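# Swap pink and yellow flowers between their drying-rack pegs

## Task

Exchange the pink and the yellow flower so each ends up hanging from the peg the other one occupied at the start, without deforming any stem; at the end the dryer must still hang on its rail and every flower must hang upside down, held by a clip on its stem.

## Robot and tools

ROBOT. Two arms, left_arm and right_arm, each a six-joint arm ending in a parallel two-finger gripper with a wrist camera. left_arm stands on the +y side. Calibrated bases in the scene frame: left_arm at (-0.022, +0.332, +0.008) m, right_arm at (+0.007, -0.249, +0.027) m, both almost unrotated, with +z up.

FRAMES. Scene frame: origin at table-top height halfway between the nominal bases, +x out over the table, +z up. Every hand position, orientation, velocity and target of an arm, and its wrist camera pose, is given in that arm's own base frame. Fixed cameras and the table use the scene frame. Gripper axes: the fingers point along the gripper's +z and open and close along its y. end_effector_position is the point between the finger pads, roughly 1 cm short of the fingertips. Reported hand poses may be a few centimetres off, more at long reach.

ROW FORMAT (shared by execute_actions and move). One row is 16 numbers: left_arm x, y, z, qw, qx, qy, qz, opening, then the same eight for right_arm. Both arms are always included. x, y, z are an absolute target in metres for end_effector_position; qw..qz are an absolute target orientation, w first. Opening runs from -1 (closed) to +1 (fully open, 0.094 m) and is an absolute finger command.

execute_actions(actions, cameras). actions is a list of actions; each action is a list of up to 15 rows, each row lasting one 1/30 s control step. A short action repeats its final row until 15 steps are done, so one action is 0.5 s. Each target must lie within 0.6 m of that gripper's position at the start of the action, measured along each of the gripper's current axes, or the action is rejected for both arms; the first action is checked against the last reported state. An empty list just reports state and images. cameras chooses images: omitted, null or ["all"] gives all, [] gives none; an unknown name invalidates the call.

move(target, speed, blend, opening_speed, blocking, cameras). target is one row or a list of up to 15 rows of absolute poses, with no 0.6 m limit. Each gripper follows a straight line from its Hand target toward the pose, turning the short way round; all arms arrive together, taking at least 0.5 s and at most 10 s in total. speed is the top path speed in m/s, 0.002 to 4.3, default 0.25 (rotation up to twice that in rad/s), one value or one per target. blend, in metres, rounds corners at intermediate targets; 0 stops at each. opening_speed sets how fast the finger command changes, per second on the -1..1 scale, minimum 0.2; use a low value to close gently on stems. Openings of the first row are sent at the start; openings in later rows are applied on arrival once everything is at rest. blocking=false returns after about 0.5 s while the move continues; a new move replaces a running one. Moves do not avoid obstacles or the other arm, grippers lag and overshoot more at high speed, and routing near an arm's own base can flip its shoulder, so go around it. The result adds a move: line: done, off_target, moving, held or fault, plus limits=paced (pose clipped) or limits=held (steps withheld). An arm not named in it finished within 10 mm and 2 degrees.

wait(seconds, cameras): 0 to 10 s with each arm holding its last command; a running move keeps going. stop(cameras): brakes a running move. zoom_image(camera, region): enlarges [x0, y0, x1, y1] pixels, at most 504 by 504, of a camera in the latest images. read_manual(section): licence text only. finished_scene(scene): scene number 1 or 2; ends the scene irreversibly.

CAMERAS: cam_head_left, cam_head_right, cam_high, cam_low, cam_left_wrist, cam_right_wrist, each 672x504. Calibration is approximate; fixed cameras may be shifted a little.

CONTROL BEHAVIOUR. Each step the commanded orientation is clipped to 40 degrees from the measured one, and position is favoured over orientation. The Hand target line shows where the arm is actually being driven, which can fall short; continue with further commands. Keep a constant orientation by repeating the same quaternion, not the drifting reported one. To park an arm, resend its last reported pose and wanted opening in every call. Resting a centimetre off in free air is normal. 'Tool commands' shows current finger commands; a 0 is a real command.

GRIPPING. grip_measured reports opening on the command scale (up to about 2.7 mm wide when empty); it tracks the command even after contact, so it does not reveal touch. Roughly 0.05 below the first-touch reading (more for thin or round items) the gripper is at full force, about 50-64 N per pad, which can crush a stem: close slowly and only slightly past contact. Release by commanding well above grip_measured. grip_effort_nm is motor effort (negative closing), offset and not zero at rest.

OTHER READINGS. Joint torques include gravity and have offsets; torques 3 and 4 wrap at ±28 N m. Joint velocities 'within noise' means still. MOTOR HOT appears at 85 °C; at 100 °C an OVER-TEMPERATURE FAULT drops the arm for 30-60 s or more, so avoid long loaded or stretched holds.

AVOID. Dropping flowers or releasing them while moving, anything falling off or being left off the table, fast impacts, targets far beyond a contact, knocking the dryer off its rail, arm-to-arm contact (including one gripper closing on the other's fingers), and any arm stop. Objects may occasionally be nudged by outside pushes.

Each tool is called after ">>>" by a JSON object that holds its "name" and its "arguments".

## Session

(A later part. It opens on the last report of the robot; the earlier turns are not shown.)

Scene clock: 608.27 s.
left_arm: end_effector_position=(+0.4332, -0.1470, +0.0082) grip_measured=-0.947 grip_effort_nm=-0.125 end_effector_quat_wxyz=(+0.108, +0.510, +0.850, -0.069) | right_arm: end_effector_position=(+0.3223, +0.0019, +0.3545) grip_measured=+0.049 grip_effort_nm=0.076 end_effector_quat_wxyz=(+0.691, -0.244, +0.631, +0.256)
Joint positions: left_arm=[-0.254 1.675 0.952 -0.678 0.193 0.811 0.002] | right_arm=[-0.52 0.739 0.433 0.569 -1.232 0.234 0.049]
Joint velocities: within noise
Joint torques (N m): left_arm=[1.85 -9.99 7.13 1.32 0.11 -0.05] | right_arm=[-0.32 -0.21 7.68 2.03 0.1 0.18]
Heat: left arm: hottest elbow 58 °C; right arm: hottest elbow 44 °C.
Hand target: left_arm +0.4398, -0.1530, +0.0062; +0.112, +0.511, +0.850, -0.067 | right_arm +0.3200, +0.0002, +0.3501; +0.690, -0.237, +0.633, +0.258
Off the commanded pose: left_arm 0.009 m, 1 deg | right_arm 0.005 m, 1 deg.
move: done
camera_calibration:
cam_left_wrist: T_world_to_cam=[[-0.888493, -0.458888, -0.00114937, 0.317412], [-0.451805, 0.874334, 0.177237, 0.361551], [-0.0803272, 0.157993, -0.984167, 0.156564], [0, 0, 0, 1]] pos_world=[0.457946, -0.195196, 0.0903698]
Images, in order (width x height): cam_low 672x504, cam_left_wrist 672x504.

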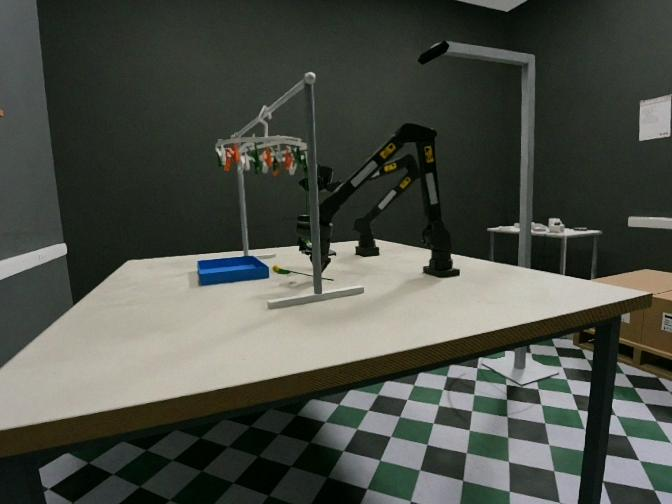

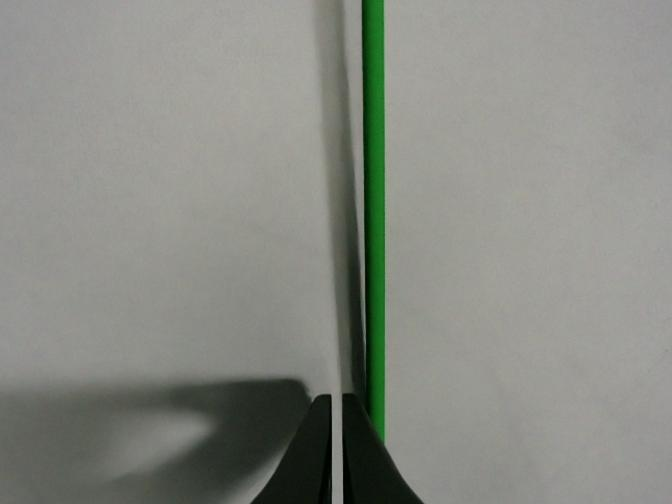

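>>> {"name": "move", "arguments": {"target": [[0.432,-0.157,0.006,0.1119,0.5106,0.8498,-0.0672,-0.3,0.32,0.0,0.35,0.6903,-0.2366,0.6328,0.2581,0.05],[0.432,-0.157,-0.006,0.1119,0.5106,0.8498,-0.0672,-0.3,0.32,0.0,0.35,0.6903,-0.2366,0.6328,0.2581,0.05]], "speed": 0.04, "opening_speed": 1.5, "cameras": ["cam_left_wrist","cam_low"]}}

>>> {"name": "zoom_image", "arguments": {"camera": "cam_low", "region": [270, 220, 370, 295]}}

Scene clock: 612.90 s.
left_arm: end_effector_position=(+0.4321, -0.1528, +0.0010) grip_measured=-0.302 grip_effort_nm=0.051 end_effector_quat_wxyz=(+0.114, +0.511, +0.849, -0.067) | right_arm: end_effector_position=(+0.3223, +0.0019, +0.3545) grip_measured=+0.049 grip_effort_nm=0.071 end_effector_quat_wxyz=(+0.691, -0.244, +0.631, +0.256)
Joint positions: left_arm=[-0.268 1.684 0.937 -0.638 0.19 0.797 0.033] | right_arm=[-0.52 0.739 0.433 0.569 -1.232 0.234 0.049]
Joint velocities: within noise
Joint torques (N m): left_arm=[1.9 -9.99 6.04 1.4 0.1 -0.06] | right_arm=[-0.15 -0.32 7.69 2.03 0.07 0.2]
Heat: left arm: hottest elbow 57 °C; right arm: hottest elbow 44 °C.
Hand target: left_arm +0.4319, -0.1569, -0.0058; +0.112, +0.511, +0.850, -0.067 | right_arm +0.3200, +0.0002, +0.3501; +0.690, -0.237, +0.633, +0.258
Off the commanded pose: left_arm 0.008 m, 0 deg | right_arm 0.005 m, 1 deg.
move: done
camera_calibration:
cam_left_wrist: T_world_to_cam=[[-0.888591, -0.45856, -0.0113512, 0.313782], [-0.45373, 0.875058, 0.168529, 0.368245], [-0.0673479, 0.154904, -0.985631, 0.144227], [0, 0, 0, 1]] pos_world=[0.455621, -0.200689, 0.0836558]
Images, in order (width x height): cam_low 672x504, cam_left_wrist 672x504.

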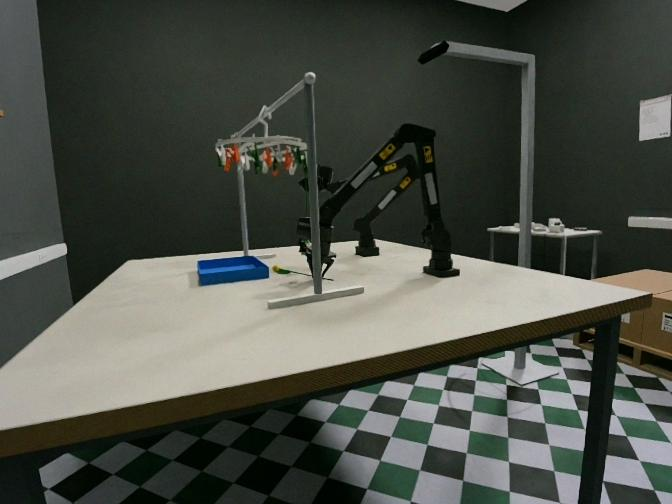

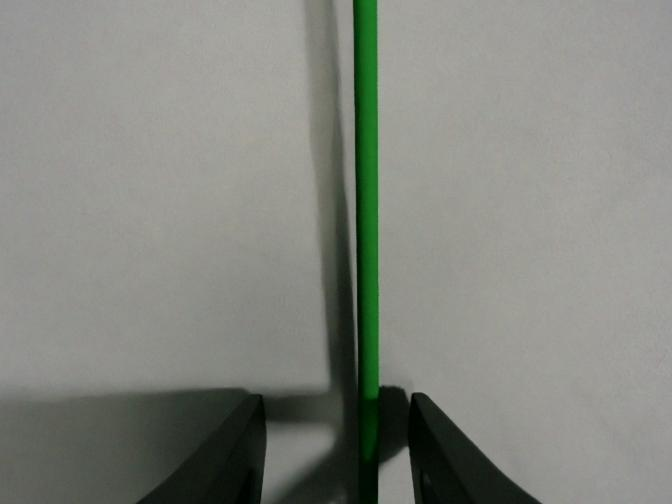

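Scaled by 5.040 from the camera's 672x504 image, which has a finer 960x720 frame.

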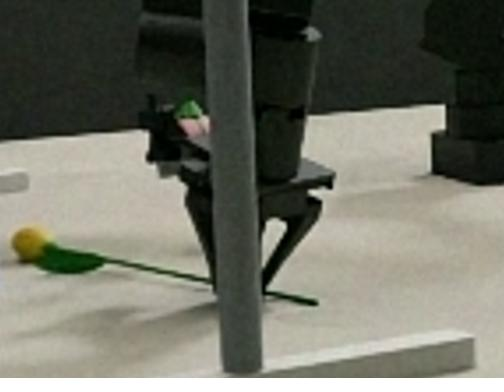

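>>> {"name": "move", "arguments": {"target": [[0.431,-0.159,-0.013,0.1119,0.5106,0.8498,-0.0672,-0.3,0.32,0.0,0.35,0.6903,-0.2366,0.6328,0.2581,0.05],[0.431,-0.159,-0.013,0.1119,0.5106,0.8498,-0.0672,-0.95,0.32,0.0,0.35,0.6903,-0.2366,0.6328,0.2581,0.05]], "speed": 0.03, "opening_speed": 0.8, "cameras": ["cam_left_wrist"]}}

>>> {"name": "zoom_image", "arguments": {"camera": "cam_left_wrist", "region": [230, 300, 450, 465]}}

Scene clock: 618.30 s.
left_arm: end_effector_position=(+0.4338, -0.1569, +0.0005) grip_measured=-0.946 grip_effort_nm=-0.628 end_effector_quat_wxyz=(+0.121, +0.512, +0.848, -0.066) | right_arm: end_effector_position=(+0.3223, +0.0019, +0.3545) grip_measured=+0.049 grip_effort_nm=0.071 end_effector_quat_wxyz=(+0.691, -0.244, +0.631, +0.256)
Joint positions: left_arm=[-0.276 1.684 0.934 -0.618 0.19 0.791 0.003] | right_arm=[-0.52 0.739 0.433 0.569 -1.232 0.234 0.049]
Joint velocities: within noise
Joint torques (N m): left_arm=[2.02 -9.17 5.75 1.47 0.06 -0.06] | right_arm=[-0.21 -0.44 7.73 1.96 0.09 0.2]
Heat: left arm: hottest elbow 56 °C; right arm: hottest elbow 43 °C.
Hand target: left_arm +0.4305, -0.1588, -0.0127; +0.112, +0.511, +0.850, -0.067 | right_arm +0.3200, +0.0002, +0.3501; +0.690, -0.237, +0.633, +0.258
Off the commanded pose: left_arm 0.014 m, 1 deg | right_arm 0.005 m, 1 deg.
move: off_target (left_arm); target 2's new opening was sent with left_arm's hand 0.014 m and 1 deg from that target
camera_calibration:
cam_left_wrist: T_world_to_cam=[[-0.889352, -0.456727, -0.0213, 0.314068], [-0.454089, 0.876849, 0.157918, 0.373093], [-0.0534487, 0.150117, -0.987222, 0.137729], [0, 0, 0, 1]] pos_world=[0.456096, -0.204378, 0.0837407]
Images, in order (width x height): cam_left_wrist 672x504.

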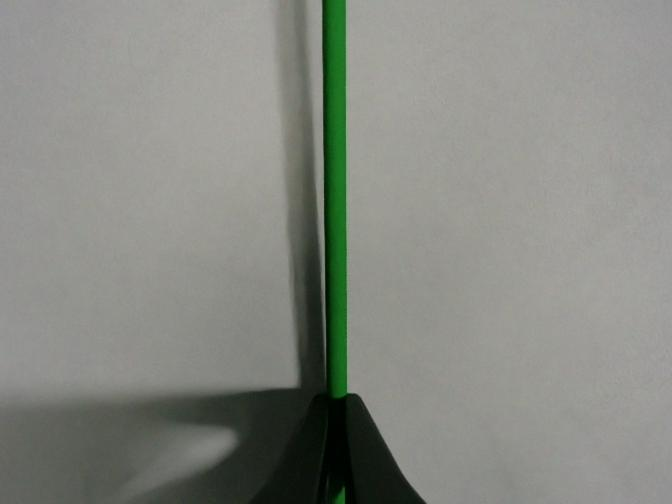

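Scaled by 2.291 from the camera's 672x504 image, which has a finer 960x720 frame.

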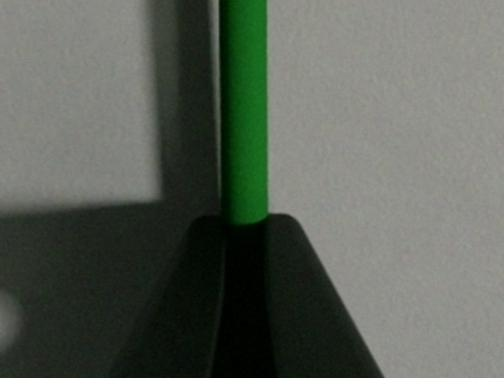

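>>> {"name": "move", "arguments": {"target": [[0.425,-0.155,0.04,0.1119,0.5106,0.8498,-0.0672,-0.95,0.32,0.0,0.35,0.6903,-0.2366,0.6328,0.2581,0.05],[0.29,-0.26,0.04,0.1119,0.5106,0.8498,-0.0672,-0.95,0.32,0.0,0.35,0.6903,-0.2366,0.6328,0.2581,0.05]], "speed": 0.2, "blend": 0.015, "cameras": ["cam_high","cam_low","cam_left_wrist"]}}

Scene clock: 626.97 s.
left_arm: end_effector_position=(+0.2873, -0.2547, +0.0328) grip_measured=-0.948 grip_effort_nm=-0.755 end_effector_quat_wxyz=(+0.096, +0.513, +0.851, -0.065) | right_arm: end_effector_position=(+0.3223, +0.0019, +0.3545) grip_measured=+0.049 grip_effort_nm=0.076 end_effector_quat_wxyz=(+0.691, -0.244, +0.631, +0.256)
Joint positions: left_arm=[-0.678 1.434 0.746 -0.673 0.103 0.396 0.002] | right_arm=[-0.52 0.739 0.433 0.569 -1.232 0.234 0.049]
Joint velocities: left_arm=[-0.005 -0.015 -0.002 0.007 0.051 -0.037 -0.004] | right_arm=[within noise]
Joint torques (N m): left_arm=[2.02 -9.41 6.46 1.47 0.04 -0.05] | right_arm=[-0.09 -0.26 7.69 2.02 0.08 0.18]
Heat: left arm: hottest elbow 55 °C; right arm: hottest elbow 43 °C.
Hand target: left_arm +0.2899, -0.2600, +0.0400; +0.112, +0.511, +0.850, -0.067 | right_arm +0.3200, +0.0002, +0.3501; +0.690, -0.237, +0.633, +0.258
Off the commanded pose: left_arm 0.009 m, 2 deg | right_arm 0.005 m, 1 deg.
move: done
camera_calibration:
cam_left_wrist: T_world_to_cam=[[-0.890278, -0.455395, 0.00453938, 0.139574], [-0.445365, 0.872666, 0.200261, 0.382328], [-0.0951593, 0.176266, -0.979732, 0.194834], [0, 0, 0, 1]] pos_world=[0.313075, -0.304426, 0.113686]
Images, in order (width x height): cam_high 672x504, cam_low 672x504, cam_left_wrist 672x504.

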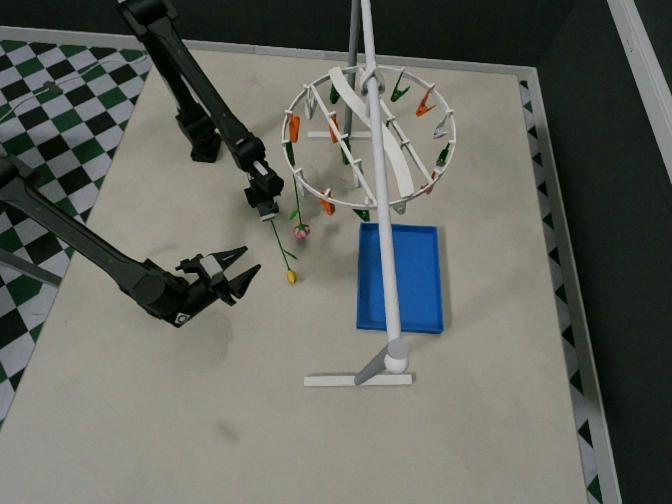

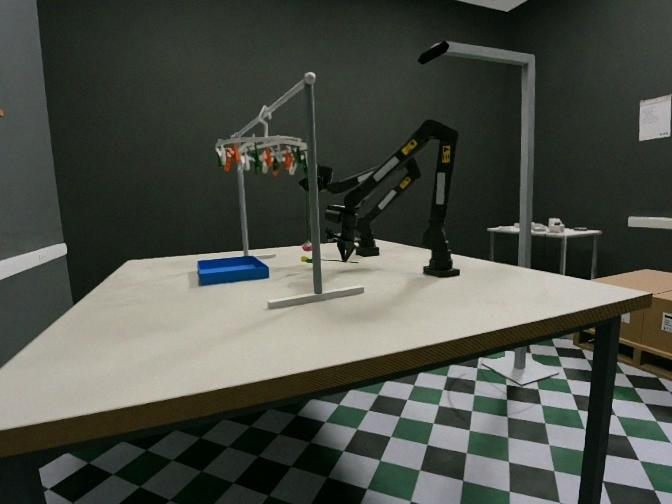

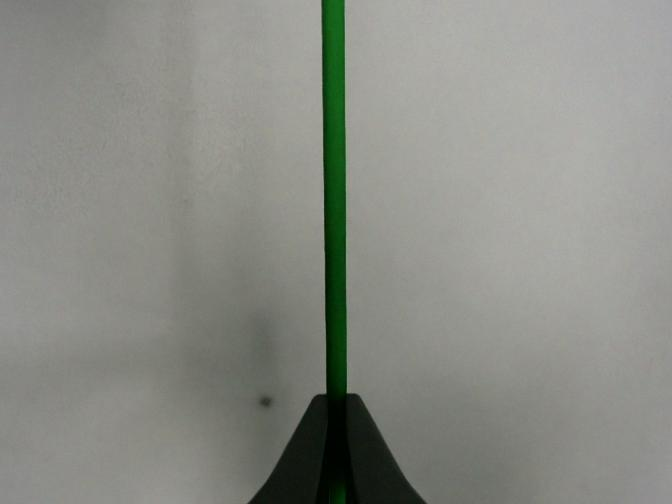

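>>> {"name": "move", "arguments": {"target": [[0.29,-0.26,-0.004,0.1119,0.5106,0.8498,-0.0672,-0.95,0.32,0.0,0.35,0.6903,-0.2366,0.6328,0.2581,0.05],[0.29,-0.26,-0.004,0.1119,0.5106,0.8498,-0.0672,-0.5,0.32,0.0,0.35,0.6903,-0.2366,0.6328,0.2581,0.05],[0.29,-0.255,0.06,0.1119,0.5106,0.8498,-0.0672,-0.5,0.32,0.0,0.35,0.6903,-0.2366,0.6328,0.2581,0.05],[0.24,-0.15,0.25,0.6,0.3,0.7,-0.15,-0.5,0.32,0.0,0.35,0.6903,-0.2366,0.6328,0.2581,0.05],[0.28,-0.13,0.42,0.752,0.1227,0.631,-0.146,0.1,0.32,0.0,0.35,0.6903,-0.2366,0.6328,0.2581,0.05]], "speed": [0.06,0.06,0.1,0.25,0.25], "opening_speed": 1.5, "cameras": ["cam_high","cam_left_wrist","cam_head_left","cam_right_wrist"]}}

Scene clock: 638.90 s.
left_arm: end_effector_position=(+0.2807, -0.1275, +0.3780) grip_measured=+0.098 grip_effort_nm=0.046 end_effector_quat_wxyz=(+0.731, +0.132, +0.657, -0.133) | right_arm: end_effector_position=(+0.3223, +0.0019, +0.3545) grip_measured=+0.049 grip_effort_nm=0.076 end_effector_quat_wxyz=(+0.691, -0.244, +0.631, +0.256)
Joint positions: left_arm=[-0.482 0.321 0.421 0.004 -0.103 0.029 0.052] | right_arm=[-0.52 0.739 0.433 0.569 -1.232 0.234 0.049]
Joint velocities: within noise
Joint torques (N m): left_arm=[1.9 2.37 13.5 2.93 -0.06 -0.07] | right_arm=[-0.21 -0.56 7.76 2 0.08 0.19]
Heat: left arm: hottest elbow 55 °C; right arm: hottest elbow 42 °C.
Hand target: left_arm +0.2772, -0.1284, +0.4186; +0.752, +0.123, +0.631, -0.146 | right_arm +0.3200, +0.0002, +0.3501; +0.690, -0.237, +0.633, +0.258
Off the commanded pose: left_arm 0.042 m, 4 deg | right_arm 0.005 m, 1 deg.
move: off_target (left_arm); target 5's new opening was sent with left_arm's hand 0.042 m and 4 deg from that target
camera_calibration:
cam_left_wrist: T_world_to_cam=[[-0.36141, -0.931887, -0.0311495, -0.00561238], [-0.292344, 0.144975, -0.94526, 0.496487], [0.885391, -0.33252, -0.324827, -0.0777682], [0, 0, 0, 1]] pos_world=[0.211972, -0.103068, 0.443874]
cam_right_wrist: T_world_to_cam=[[0.664503, -0.746915, 0.0235285, -0.222144], [-0.236121, -0.239732, -0.941687, 0.45161], [0.709001, 0.620199, -0.335665, -0.0237709], [0, 0, 0, 1]] pos_world=[0.271104, -0.0429148, 0.422523]
Images, in order (width x height): cam_head_left 672x504, cam_high 672x504, cam_left_wrist 672x504, cam_right_wrist 672x504.

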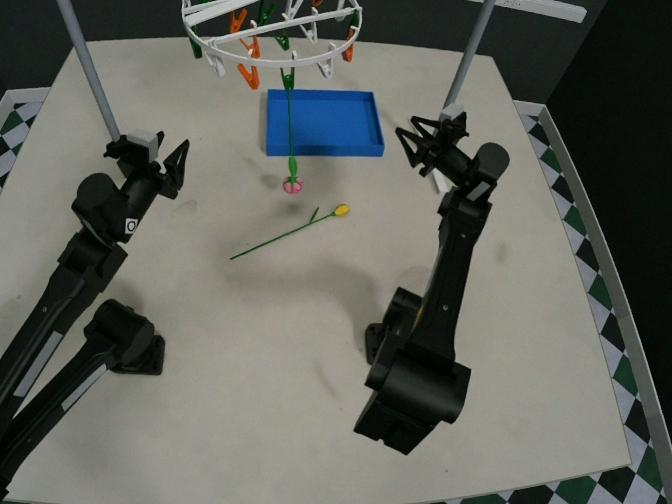

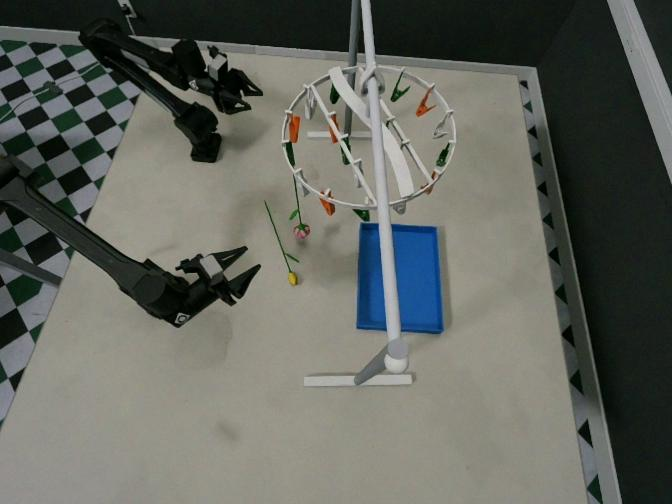

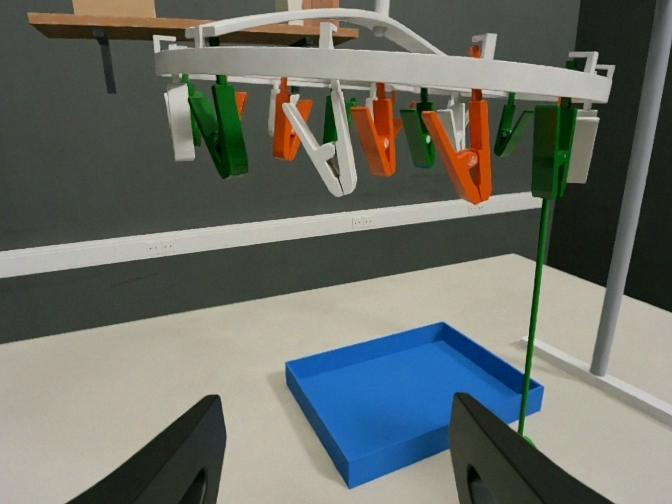

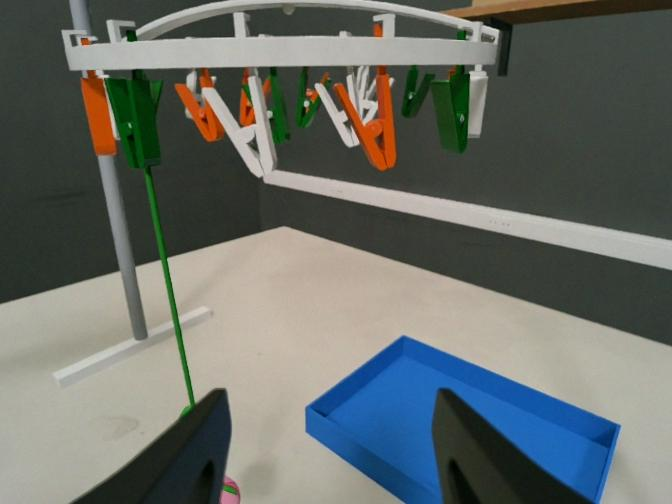

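>>> {"name": "move", "arguments": {"target": [[0.28,0.08,0.22,0.0092,-0.8503,0.5261,0.0148,-0.3,0.30,0.21,0.10,0.0092,-0.8503,0.5261,0.0148,0.0]], "cameras": ["cam_right_wrist"]}}

Scene clock: 653.07 s.
left_arm: end_effector_position=(+0.2667, +0.0745, +0.2023) grip_measured=-0.298 grip_effort_nm=-0.115 end_effector_quat_wxyz=(+0.002, +0.845, -0.534, -0.027) | right_arm: end_effector_position=(+0.2858, +0.1974, +0.0878) grip_measured=+0.001 grip_effort_nm=-0.076 end_effector_quat_wxyz=(+0.003, +0.845, -0.535, -0.022)
Joint positions: left_arm=[0.251 1.093 0.961 -1.479 -0.037 -1.763 0.033] | right_arm=[0.588 1.381 0.885 -1.098 -0.037 -1.426 0.047]
Joint velocities: within noise
Joint torques (N m): left_arm=[3.19 -4.13 11.45 -0.12 0.05 -0.09] | right_arm=[1.08 -8.82 10.67 -0.08 -0.04 -0.08]
Heat: left arm: hottest elbow 61 °C; right arm: hottest elbow 43 °C.
Hand target: left_arm +0.2794, +0.0799, +0.2198; -0.010, +0.850, -0.526, -0.014 | right_arm +0.2994, +0.2097, +0.1001; -0.010, +0.850, -0.526, -0.015
Off the commanded pose: left_arm 0.023 m, 2 deg | right_arm 0.023 m, 2 deg.
move: off_target (left_arm, right_arm)
camera_calibration:
cam_right_wrist: T_world_to_cam=[[0.899158, 0.436326, -0.0336817, -0.341246], [0.414588, -0.824658, 0.38478, 0.0517434], [0.140114, -0.359942, -0.922394, 0.198897], [0, 0, 0, 1]] pos_world=[0.257514, 0.263157, 0.152058]
Images, in order (width x height): cam_right_wrist 672x504.

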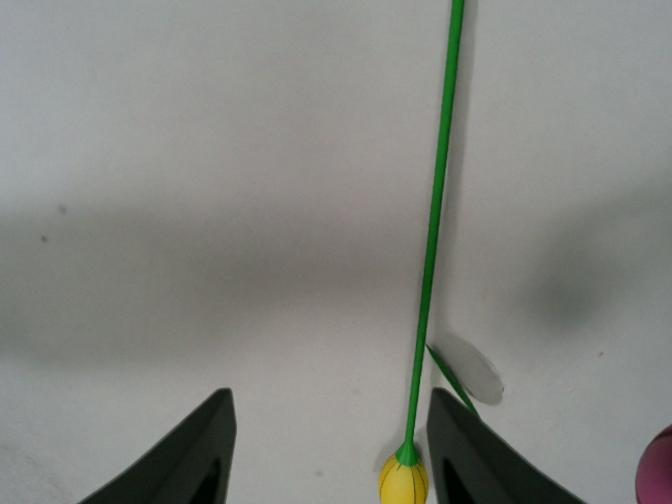

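>>> {"name": "move", "arguments": {"target": [[0.28,-0.10,0.35,0.752,0.1227,0.631,-0.146,0.1,0.314,0.268,0.042,0.0094,-0.8409,0.5409,0.0147,0.0]], "cameras": ["cam_right_wrist"]}}

Scene clock: 667.03 s.
left_arm: end_effector_position=(+0.2776, -0.1019, +0.3468) grip_measured=+0.099 grip_effort_nm=0.046 end_effector_quat_wxyz=(+0.747, +0.122, +0.636, -0.152) | right_arm: end_effector_position=(+0.2989, +0.2509, +0.0353) grip_measured=+0.001 grip_effort_nm=-0.076 end_effector_quat_wxyz=(+0.007, +0.842, -0.538, -0.021)
Joint positions: left_arm=[-0.296 0.249 0.294 0.119 0.093 -0.028 0.052] | right_arm=[0.684 1.573 0.932 -0.957 -0.036 -1.322 0.047]
Joint velocities: within noise
Joint torques (N m): left_arm=[3.25 2.84 9.25 2.93 0.15 0.18] | right_arm=[1.32 -11.11 9.7 0.59 -0.04 0.2]
Heat: left arm: hottest elbow 61 °C; right arm: hottest elbow 44 °C.
Hand target: left_arm +0.2799, -0.1000, +0.3499; +0.752, +0.123, +0.631, -0.146 | right_arm +0.3133, +0.2675, +0.0425; -0.010, +0.841, -0.541, -0.015
Off the commanded pose: left_arm 0.004 m, 1 deg | right_arm 0.024 m, 2 deg.
move: off_target (right_arm)
camera_calibration:
cam_right_wrist: T_world_to_cam=[[0.902618, 0.428553, -0.0402819, -0.376946], [0.409288, -0.825515, 0.388598, 0.112273], [0.133282, -0.367242, -0.920527, 0.171601], [0, 0, 0, 1]] pos_world=[0.271415, 0.317243, 0.0991503]
Images, in order (width x height): cam_right_wrist 672x504.

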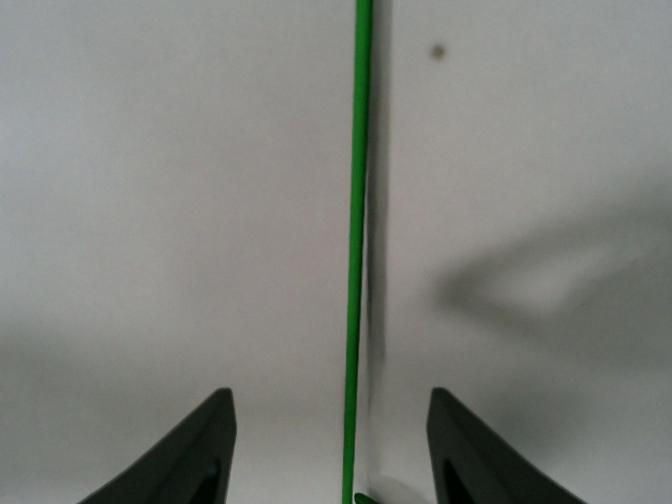

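>>> {"name": "move", "arguments": {"target": [[0.28,-0.10,0.35,0.752,0.1227,0.631,-0.146,0.1,0.311,0.283,0.0,0.0094,-0.8409,0.5409,0.0147,-0.2]], "speed": 0.1, "cameras": ["cam_right_wrist","cam_low"]}}

>>> {"name": "zoom_image", "arguments": {"camera": "cam_low", "region": [310, 210, 410, 285]}}

Scene clock: 672.77 s.
left_arm: end_effector_position=(+0.2776, -0.1018, +0.3468) grip_measured=+0.099 grip_effort_nm=0.046 end_effector_quat_wxyz=(+0.747, +0.122, +0.636, -0.152) | right_arm: end_effector_position=(+0.3030, +0.2717, -0.0017) grip_measured=-0.199 grip_effort_nm=-0.076 end_effector_quat_wxyz=(+0.000, +0.843, -0.537, -0.019)
Joint positions: left_arm=[-0.296 0.249 0.294 0.119 0.094 -0.027 0.052] | right_arm=[0.717 1.669 0.932 -0.844 -0.036 -1.29 0.038]
Joint velocities: within noise
Joint torques (N m): left_arm=[3.31 2.84 9.25 2.86 0.13 0.17] | right_arm=[1.2 -12.57 7.86 0.68 -0.04 0.18]
Heat: left arm: hottest elbow 60 °C; right arm: hottest elbow 44 °C.
Hand target: left_arm +0.2799, -0.1000, +0.3499; +0.752, +0.123, +0.631, -0.146 | right_arm +0.3106, +0.2828, +0.0001; -0.009, +0.841, -0.541, -0.015
Off the commanded pose: left_arm 0.004 m, 1 deg | right_arm 0.014 m, 1 deg.
move: off_target (right_arm)
camera_calibration:
cam_right_wrist: T_world_to_cam=[[0.902139, 0.430703, -0.0252784, -0.391508], [0.406209, -0.82817, 0.386171, 0.143751], [0.14539, -0.358648, -0.922081, 0.138792], [0, 0, 0, 1]] pos_world=[0.274623, 0.337452, 0.0625678]
Images, in order (width x height): cam_low 672x504, cam_right_wrist 672x504.

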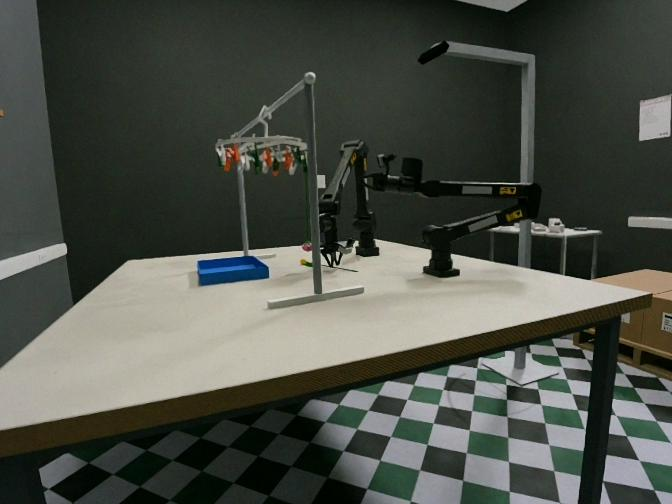

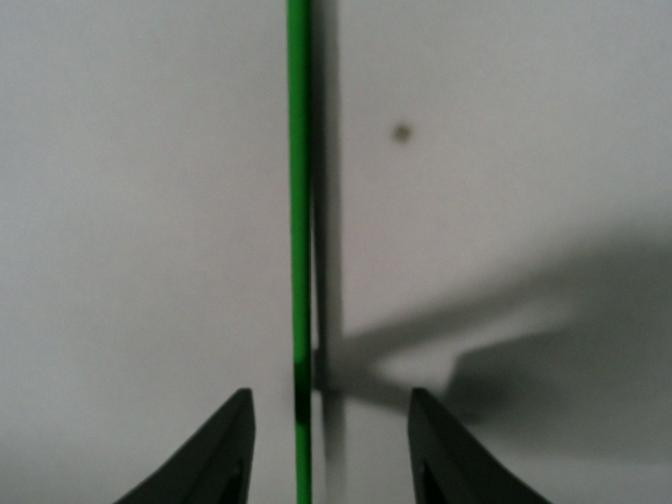

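Scaled by 5.040 from the camera's 672x504 image, which has a finer 960x720 frame.

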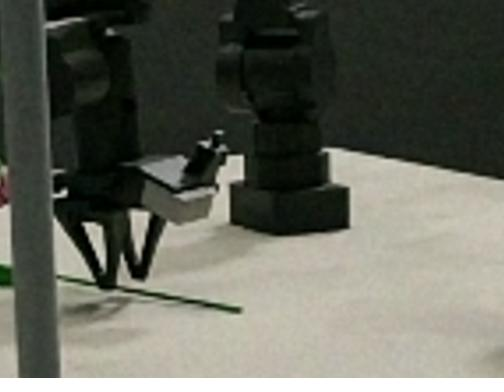

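>>> {"name": "move", "arguments": {"target": [[0.28,-0.10,0.35,0.752,0.1227,0.631,-0.146,0.1,0.304,0.280,0.0,0.0094,-0.8409,0.5409,0.0147,-0.2],[0.28,-0.10,0.35,0.752,0.1227,0.631,-0.146,0.1,0.304,0.280,-0.018,0.0094,-0.8409,0.5409,0.0147,-0.2]], "speed": 0.05, "cameras": ["cam_right_wrist","cam_low"]}}

>>> {"name": "zoom_image", "arguments": {"camera": "cam_low", "region": [310, 210, 410, 285]}}

Scene clock: 676.87 s.
left_arm: end_effector_position=(+0.2776, -0.1018, +0.3468) grip_measured=+0.099 grip_effort_nm=0.051 end_effector_quat_wxyz=(+0.747, +0.122, +0.636, -0.152) | right_arm: end_effector_position=(+0.3103, +0.2803, -0.0078) grip_measured=-0.199 grip_effort_nm=-0.085 end_effector_quat_wxyz=(-0.018, +0.843, -0.538, -0.013)
Joint positions: left_arm=[-0.296 0.249 0.294 0.119 0.094 -0.026 0.052] | right_arm=[0.721 1.685 0.932 -0.79 -0.035 -1.283 0.038]
Joint velocities: within noise
Joint torques (N m): left_arm=[3.25 2.84 9.26 2.89 0.12 0.17] | right_arm=[1.38 -12.57 5.22 0.79 -0.04 0.18]
Heat: left arm: hottest elbow 59 °C; right arm: hottest elbow 44 °C.
Hand target: left_arm +0.2799, -0.0999, +0.3499; +0.752, +0.123, +0.631, -0.146 | right_arm +0.3038, +0.2797, -0.0177; -0.009, +0.841, -0.541, -0.015
Off the commanded pose: left_arm 0.004 m, 1 deg | right_arm 0.012 m, 1 deg.
move: off_target (right_arm)
camera_calibration:
cam_right_wrist: T_world_to_cam=[[0.903356, 0.42874, 0.0113659, -0.401407], [0.393196, -0.838467, 0.377319, 0.157123], [0.171302, -0.336384, -0.926014, 0.12077], [0, 0, 0, 1]] pos_world=[0.280145, 0.344467, 0.0571114]
Images, in order (width x height): cam_low 672x504, cam_right_wrist 672x504.

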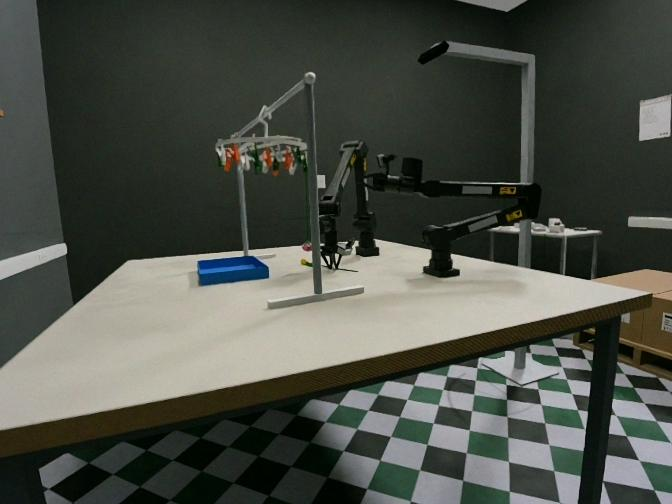

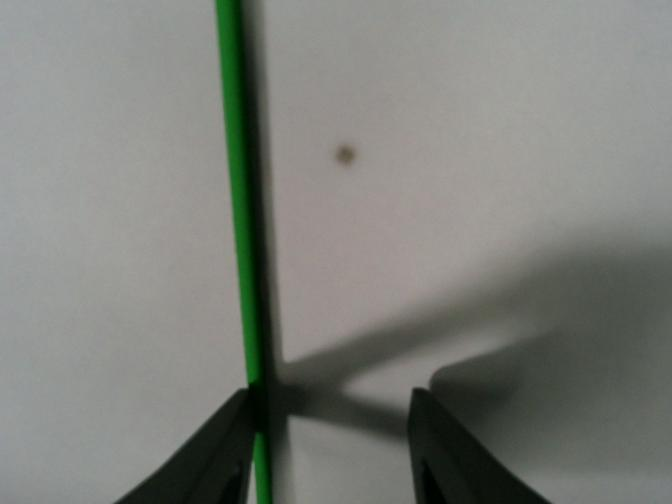

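Scaled by 5.040 from the camera's 672x504 image, which has a finer 960x720 frame.

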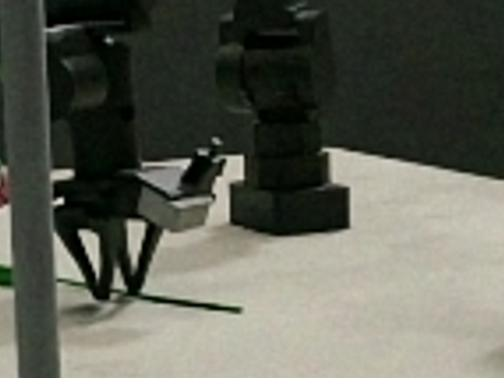

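>>> {"name": "move", "arguments": {"target": [[0.28,-0.10,0.35,0.752,0.1227,0.631,-0.146,0.1,0.306,0.282,0.02,0.0094,-0.8409,0.5409,0.0147,-0.2],[0.28,-0.10,0.35,0.752,0.1227,0.631,-0.146,0.1,0.282,0.272,0.02,0.0094,-0.8409,0.5409,0.0147,-0.2],[0.28,-0.10,0.35,0.752,0.1227,0.631,-0.146,0.1,0.282,0.272,-0.005,0.0094,-0.8409,0.5409,0.0147,-0.2]], "speed": 0.06, "cameras": ["cam_right_wrist"]}}

Scene clock: 681.17 s.
left_arm: end_effector_position=(+0.2776, -0.1019, +0.3467) grip_measured=+0.099 grip_effort_nm=0.051 end_effector_quat_wxyz=(+0.747, +0.122, +0.636, -0.152) | right_arm: end_effector_position=(+0.2879, +0.2726, +0.0038) grip_measured=-0.199 grip_effort_nm=-0.076 end_effector_quat_wxyz=(-0.018, +0.843, -0.538, -0.013)
Joint positions: left_arm=[-0.296 0.25 0.294 0.119 0.094 -0.026 0.052] | right_arm=[0.744 1.615 0.88 -0.808 -0.035 -1.261 0.038]
Joint velocities: within noise
Joint torques (N m): left_arm=[3.25 2.84 9.25 2.88 0.11 0.16] | right_arm=[1.2 -11.4 5.3 0.69 -0.03 0.2]
Heat: left arm: hottest elbow 58 °C; right arm: hottest elbow 43 °C.
Hand target: left_arm +0.2799, -0.1000, +0.3498; +0.752, +0.123, +0.631, -0.146 | right_arm +0.2820, +0.2718, -0.0047; -0.009, +0.841, -0.541, -0.015
Off the commanded pose: left_arm 0.004 m, 1 deg | right_arm 0.011 m, 1 deg.
move: off_target (right_arm)
camera_calibration:
cam_right_wrist: T_world_to_cam=[[0.903218, 0.429061, 0.0102096, -0.378128], [0.393863, -0.838103, 0.377433, 0.154803], [0.170498, -0.336883, -0.925981, 0.13324], [0, 0, 0, 1]] pos_world=[0.257844, 0.336867, 0.06881]
Images, in order (width x height): cam_right_wrist 672x504.

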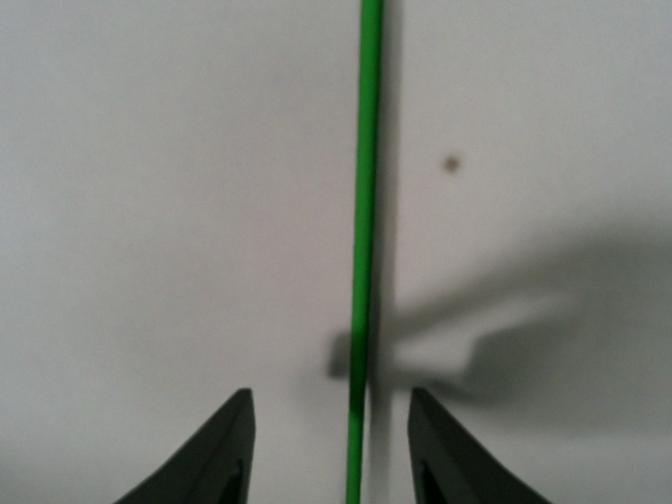

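>>> {"name": "move", "arguments": {"target": [[0.28,-0.10,0.35,0.752,0.1227,0.631,-0.146,0.1,0.283,0.272,-0.024,0.0094,-0.8409,0.5409,0.0147,-0.2]], "speed": 0.04, "cameras": ["cam_right_wrist"]}}

Scene clock: 683.63 s.
left_arm: end_effector_position=(+0.2776, -0.1019, +0.3467) grip_measured=+0.099 grip_effort_nm=0.046 end_effector_quat_wxyz=(+0.747, +0.122, +0.636, -0.152) | right_arm: end_effector_position=(+0.2890, +0.2735, -0.0129) grip_measured=-0.199 grip_effort_nm=-0.066 end_effector_quat_wxyz=(-0.019, +0.843, -0.538, -0.013)
Joint positions: left_arm=[-0.296 0.25 0.294 0.119 0.094 -0.026 0.052] | right_arm=[0.744 1.652 0.868 -0.757 -0.034 -1.261 0.038]
Joint velocities: within noise
Joint torques (N m): left_arm=[3.25 2.84 9.25 2.89 0.12 0.17] | right_arm=[1.03 -11.22 4.96 0.88 -0.05 0.19]
Heat: left arm: hottest elbow 58 °C; right arm: hottest elbow 43 °C.
Hand target: left_arm +0.2799, -0.1000, +0.3498; +0.752, +0.123, +0.631, -0.146 | right_arm +0.2829, +0.2717, -0.0236; -0.009, +0.841, -0.541, -0.015
Off the commanded pose: left_arm 0.004 m, 1 deg | right_arm 0.013 m, 1 deg.
move: off_target (right_arm)
camera_calibration:
cam_right_wrist: T_world_to_cam=[[0.903158, 0.429114, 0.0128798, -0.379348], [0.393076, -0.838627, 0.377089, 0.16178], [0.172616, -0.335508, -0.926088, 0.116871], [0, 0, 0, 1]] pos_world=[0.258846, 0.337668, 0.0521132]
Images, in order (width x height): cam_right_wrist 672x504.

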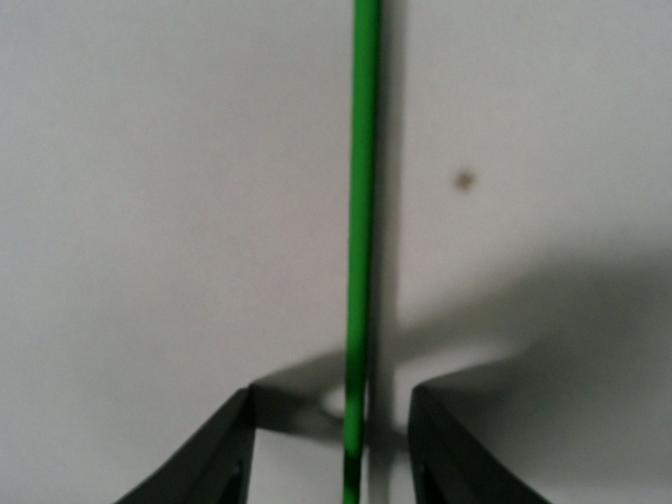

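>>> {"name": "move", "arguments": {"target": [[0.28,-0.10,0.35,0.752,0.1227,0.631,-0.146,0.1,0.285,0.273,-0.022,0.0094,-0.8409,0.5409,0.0147,-0.95]], "opening_speed": 0.7, "cameras": ["cam_right_wrist"]}}

>>> {"name": "zoom_image", "arguments": {"camera": "cam_right_wrist", "region": [230, 300, 450, 465]}}

Scene clock: 686.67 s.
left_arm: end_effector_position=(+0.2776, -0.1019, +0.3467) grip_measured=+0.099 grip_effort_nm=0.046 end_effector_quat_wxyz=(+0.747, +0.122, +0.636, -0.152) | right_arm: end_effector_position=(+0.2900, +0.2744, -0.0128) grip_measured=-0.943 grip_effort_nm=-0.794 end_effector_quat_wxyz=(-0.021, +0.843, -0.538, -0.012)
Joint positions: left_arm=[-0.296 0.25 0.294 0.119 0.094 -0.026 0.052] | right_arm=[0.744 1.652 0.868 -0.751 -0.034 -1.261 0.003]
Joint velocities: within noise
Joint torques (N m): left_arm=[3.25 2.84 9.25 2.89 0.12 0.17] | right_arm=[1.14 -11.28 5.57 0.36 -0.07 0.16]
Heat: left arm: hottest elbow 58 °C; right arm: hottest elbow 42 °C.
Hand target: left_arm +0.2799, -0.1000, +0.3498; +0.752, +0.123, +0.631, -0.146 | right_arm +0.2850, +0.2728, -0.0218; -0.009, +0.841, -0.541, -0.015
Off the commanded pose: left_arm 0.004 m, 1 deg | right_arm 0.011 m, 1 deg.
move: off_target (right_arm)
camera_calibration:
cam_right_wrist: T_world_to_cam=[[0.903115, 0.42902, 0.0180448, -0.380512], [0.391489, -0.839918, 0.375864, 0.162966], [0.176409, -0.332384, -0.926499, 0.115063], [0, 0, 0, 1]] pos_world=[0.259548, 0.33837, 0.0522195]
Images, in order (width x height): cam_right_wrist 672x504.

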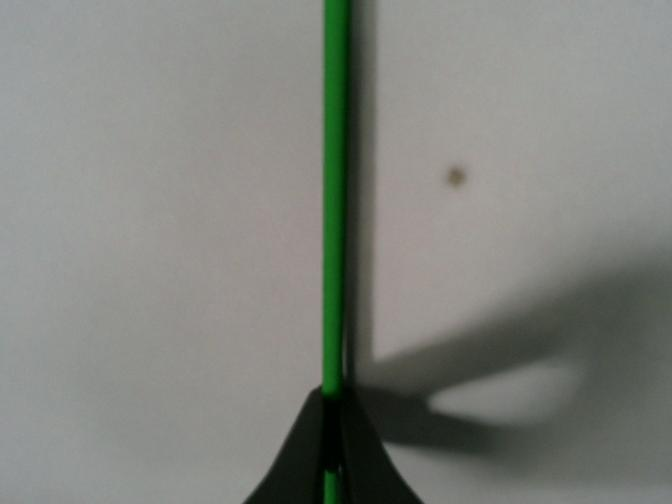

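Scaled by 2.291 from the camera's 672x504 image, which has a finer 960x720 frame.

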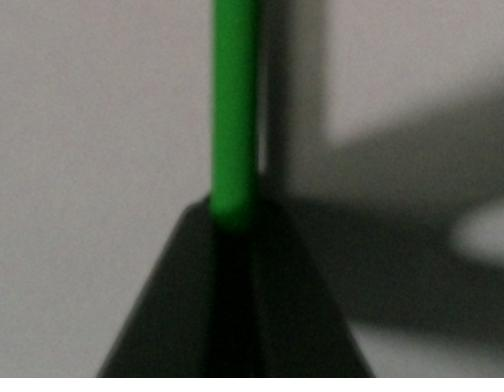

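>>> {"name": "move", "arguments": {"target": [[0.28,-0.10,0.35,0.752,0.1227,0.631,-0.146,0.1,0.27,0.25,0.12,0.0094,-0.8409,0.5409,0.0147,-0.95],[0.28,-0.10,0.35,0.752,0.1227,0.631,-0.146,0.1,0.22,0.13,0.34,0.5792,-0.4056,0.5792,0.4056,-0.95]], "speed": 0.2, "blend": 0.03}}

Scene clock: 698.57 s.
left_arm: end_effector_position=(+0.2776, -0.1019, +0.3467) grip_measured=+0.099 grip_effort_nm=0.046 end_effector_quat_wxyz=(+0.747, +0.122, +0.636, -0.152) | right_arm: end_effector_position=(+0.2213, +0.1300, +0.3438) grip_measured=-0.946 grip_effort_nm=-0.838 end_effector_quat_wxyz=(+0.577, -0.412, +0.580, +0.402)
Joint positions: left_arm=[-0.296 0.25 0.294 0.119 0.094 -0.026 0.052] | right_arm=[-0.19 0.451 0.438 -0.068 -1.416 -0.089 0.003]
Joint velocities: within noise
Joint torques (N m): left_arm=[3.25 2.84 9.26 2.88 0.12 0.17] | right_arm=[0.56 2.55 8.24 2.07 0.01 0.21]
Heat: left arm: hottest elbow 57 °C; right arm: hottest elbow 42 °C.
Hand target: left_arm +0.2799, -0.1000, +0.3498; +0.752, +0.123, +0.631, -0.146 | right_arm +0.2199, +0.1300, +0.3401; +0.576, -0.409, +0.582, +0.404
Off the commanded pose: left_arm 0.004 m, 1 deg | right_arm 0.004 m, 1 deg.
move: done
camera_calibration:
cam_left_wrist: T_world_to_cam=[[-0.375497, -0.926822, -0.00182255, 0.0103524], [-0.248162, 0.102435, -0.963287, 0.452018], [0.892983, -0.361259, -0.268466, -0.101145], [0, 0, 0, 1]] pos_world=[0.206381, -0.0732473, 0.408288]
cam_right_wrist: T_world_to_cam=[[0.943168, -0.331807, 0.0183763, -0.17294], [-0.125949, -0.40809, -0.904212, 0.432995], [0.307524, 0.85051, -0.426688, 0.0549603], [0, 0, 0, 1]] pos_world=[0.200746, 0.0725734, 0.418148]

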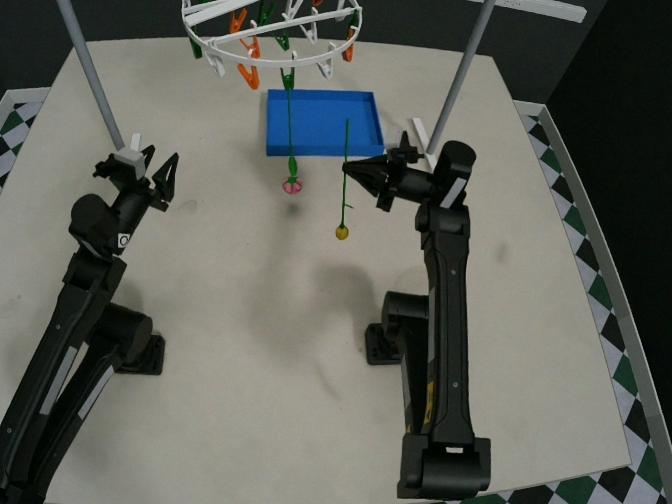

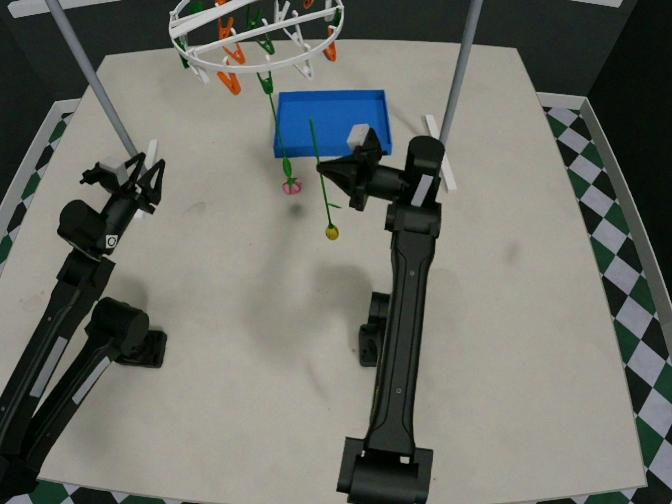

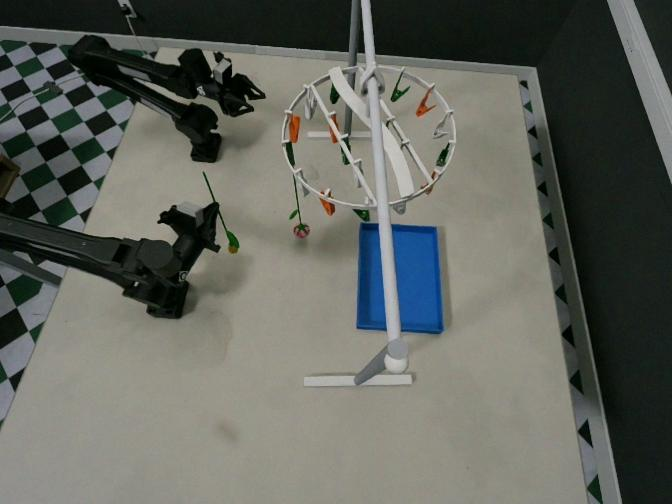

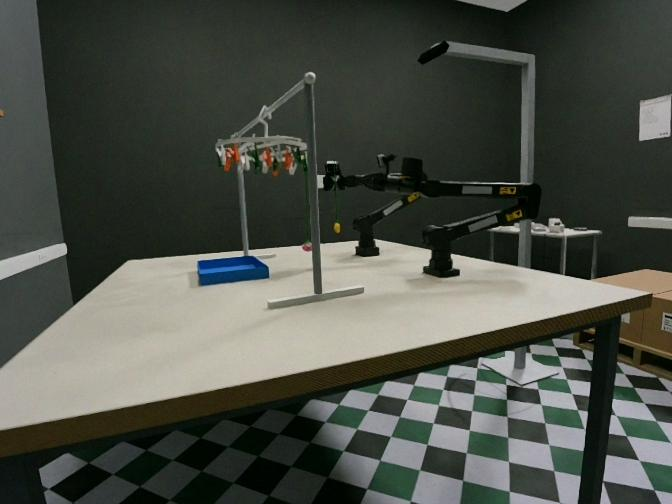

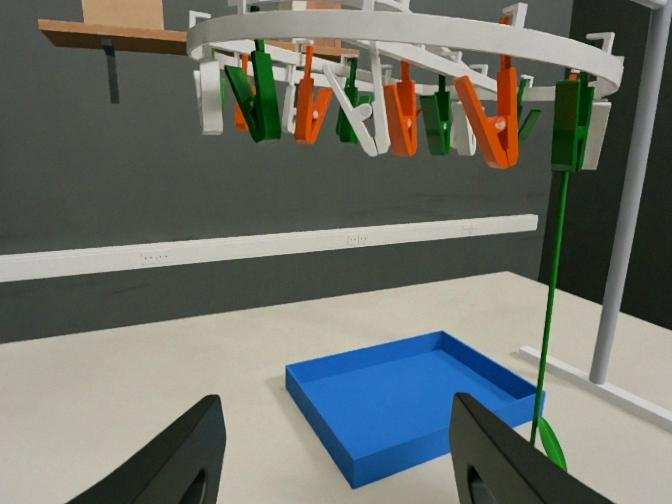

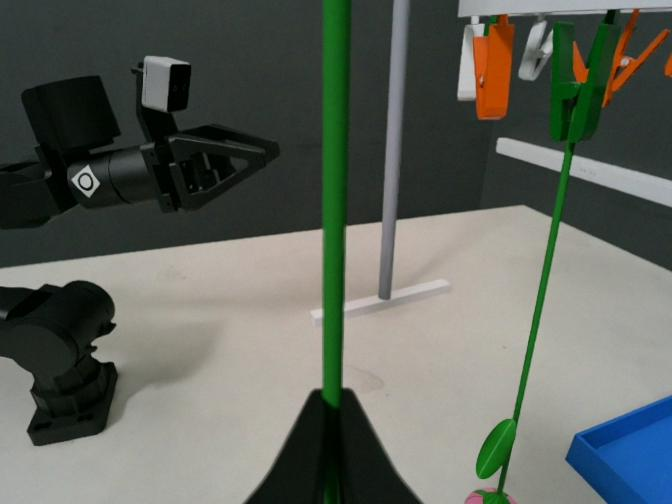

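>>> {"name": "move", "arguments": {"target": [[0.352,-0.222,0.46,0.6708,0.1632,0.7068,-0.1549,0.1,0.22,0.13,0.34,0.5792,-0.4056,0.5792,0.4056,-0.95]], "speed": 0.2, "cameras": ["cam_left_wrist","cam_high"]}}

Scene clock: 732.47 s.
left_arm: end_effector_position=(+0.3501, -0.2164, +0.4263) grip_measured=+0.099 grip_effort_nm=0.046 end_effector_quat_wxyz=(+0.657, +0.168, +0.720, -0.145) | right_arm: end_effector_position=(+0.2215, +0.1299, +0.3438) grip_measured=-0.943 grip_effort_nm=-0.808 end_effector_quat_wxyz=(+0.580, -0.410, +0.578, +0.403)
Joint positions: left_arm=[-0.627 0.736 0.774 -0.134 -0.18 -0.005 0.052] | right_arm=[-0.19 0.449 0.422 0.011 -1.414 -0.026 0.003]
Joint velocities: within noise
Joint torques (N m): left_arm=[1.9 -1.38 13.61 1.77 -0.07 0] | right_arm=[0.56 2.61 8.16 2.09 0.04 0.2]
Heat: left arm: hottest elbow 56 °C; right arm: hottest elbow 42 °C.
Hand target: left_arm +0.3505, -0.2208, +0.4592; +0.671, +0.163, +0.707, -0.155 | right_arm +0.2200, +0.1300, +0.3400; +0.579, -0.406, +0.580, +0.405
Off the commanded pose: left_arm 0.034 m, 3 deg | right_arm 0.004 m, 1 deg.
move: off_target (left_arm)
camera_calibration:
cam_left_wrist: T_world_to_cam=[[-0.429397, -0.902749, -0.0257493, -0.034203], [-0.445811, 0.236676, -0.863271, 0.614069], [0.785411, -0.359207, -0.504083, -0.047348], [0, 0, 0, 1]] pos_world=[0.29626, -0.19322, 0.50536]
Images, in order (width x height): cam_high 672x504, cam_left_wrist 672x504.

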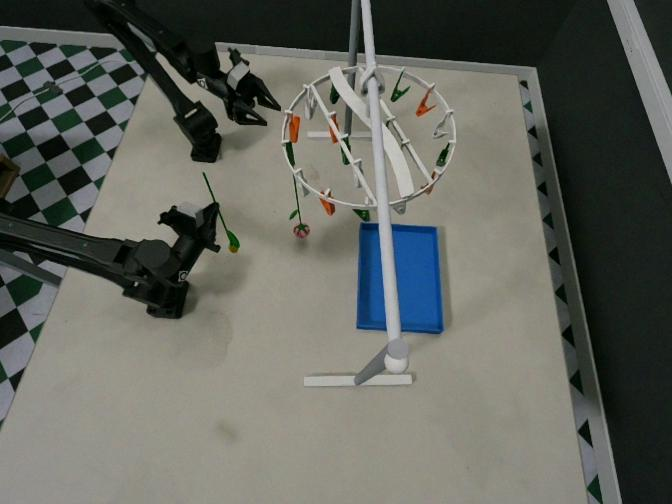

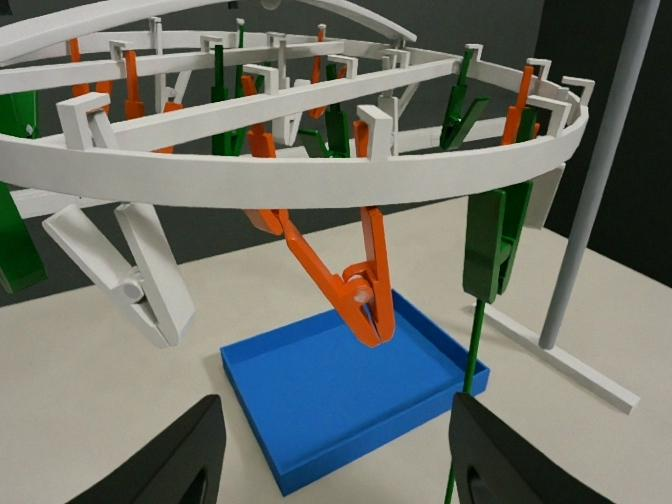

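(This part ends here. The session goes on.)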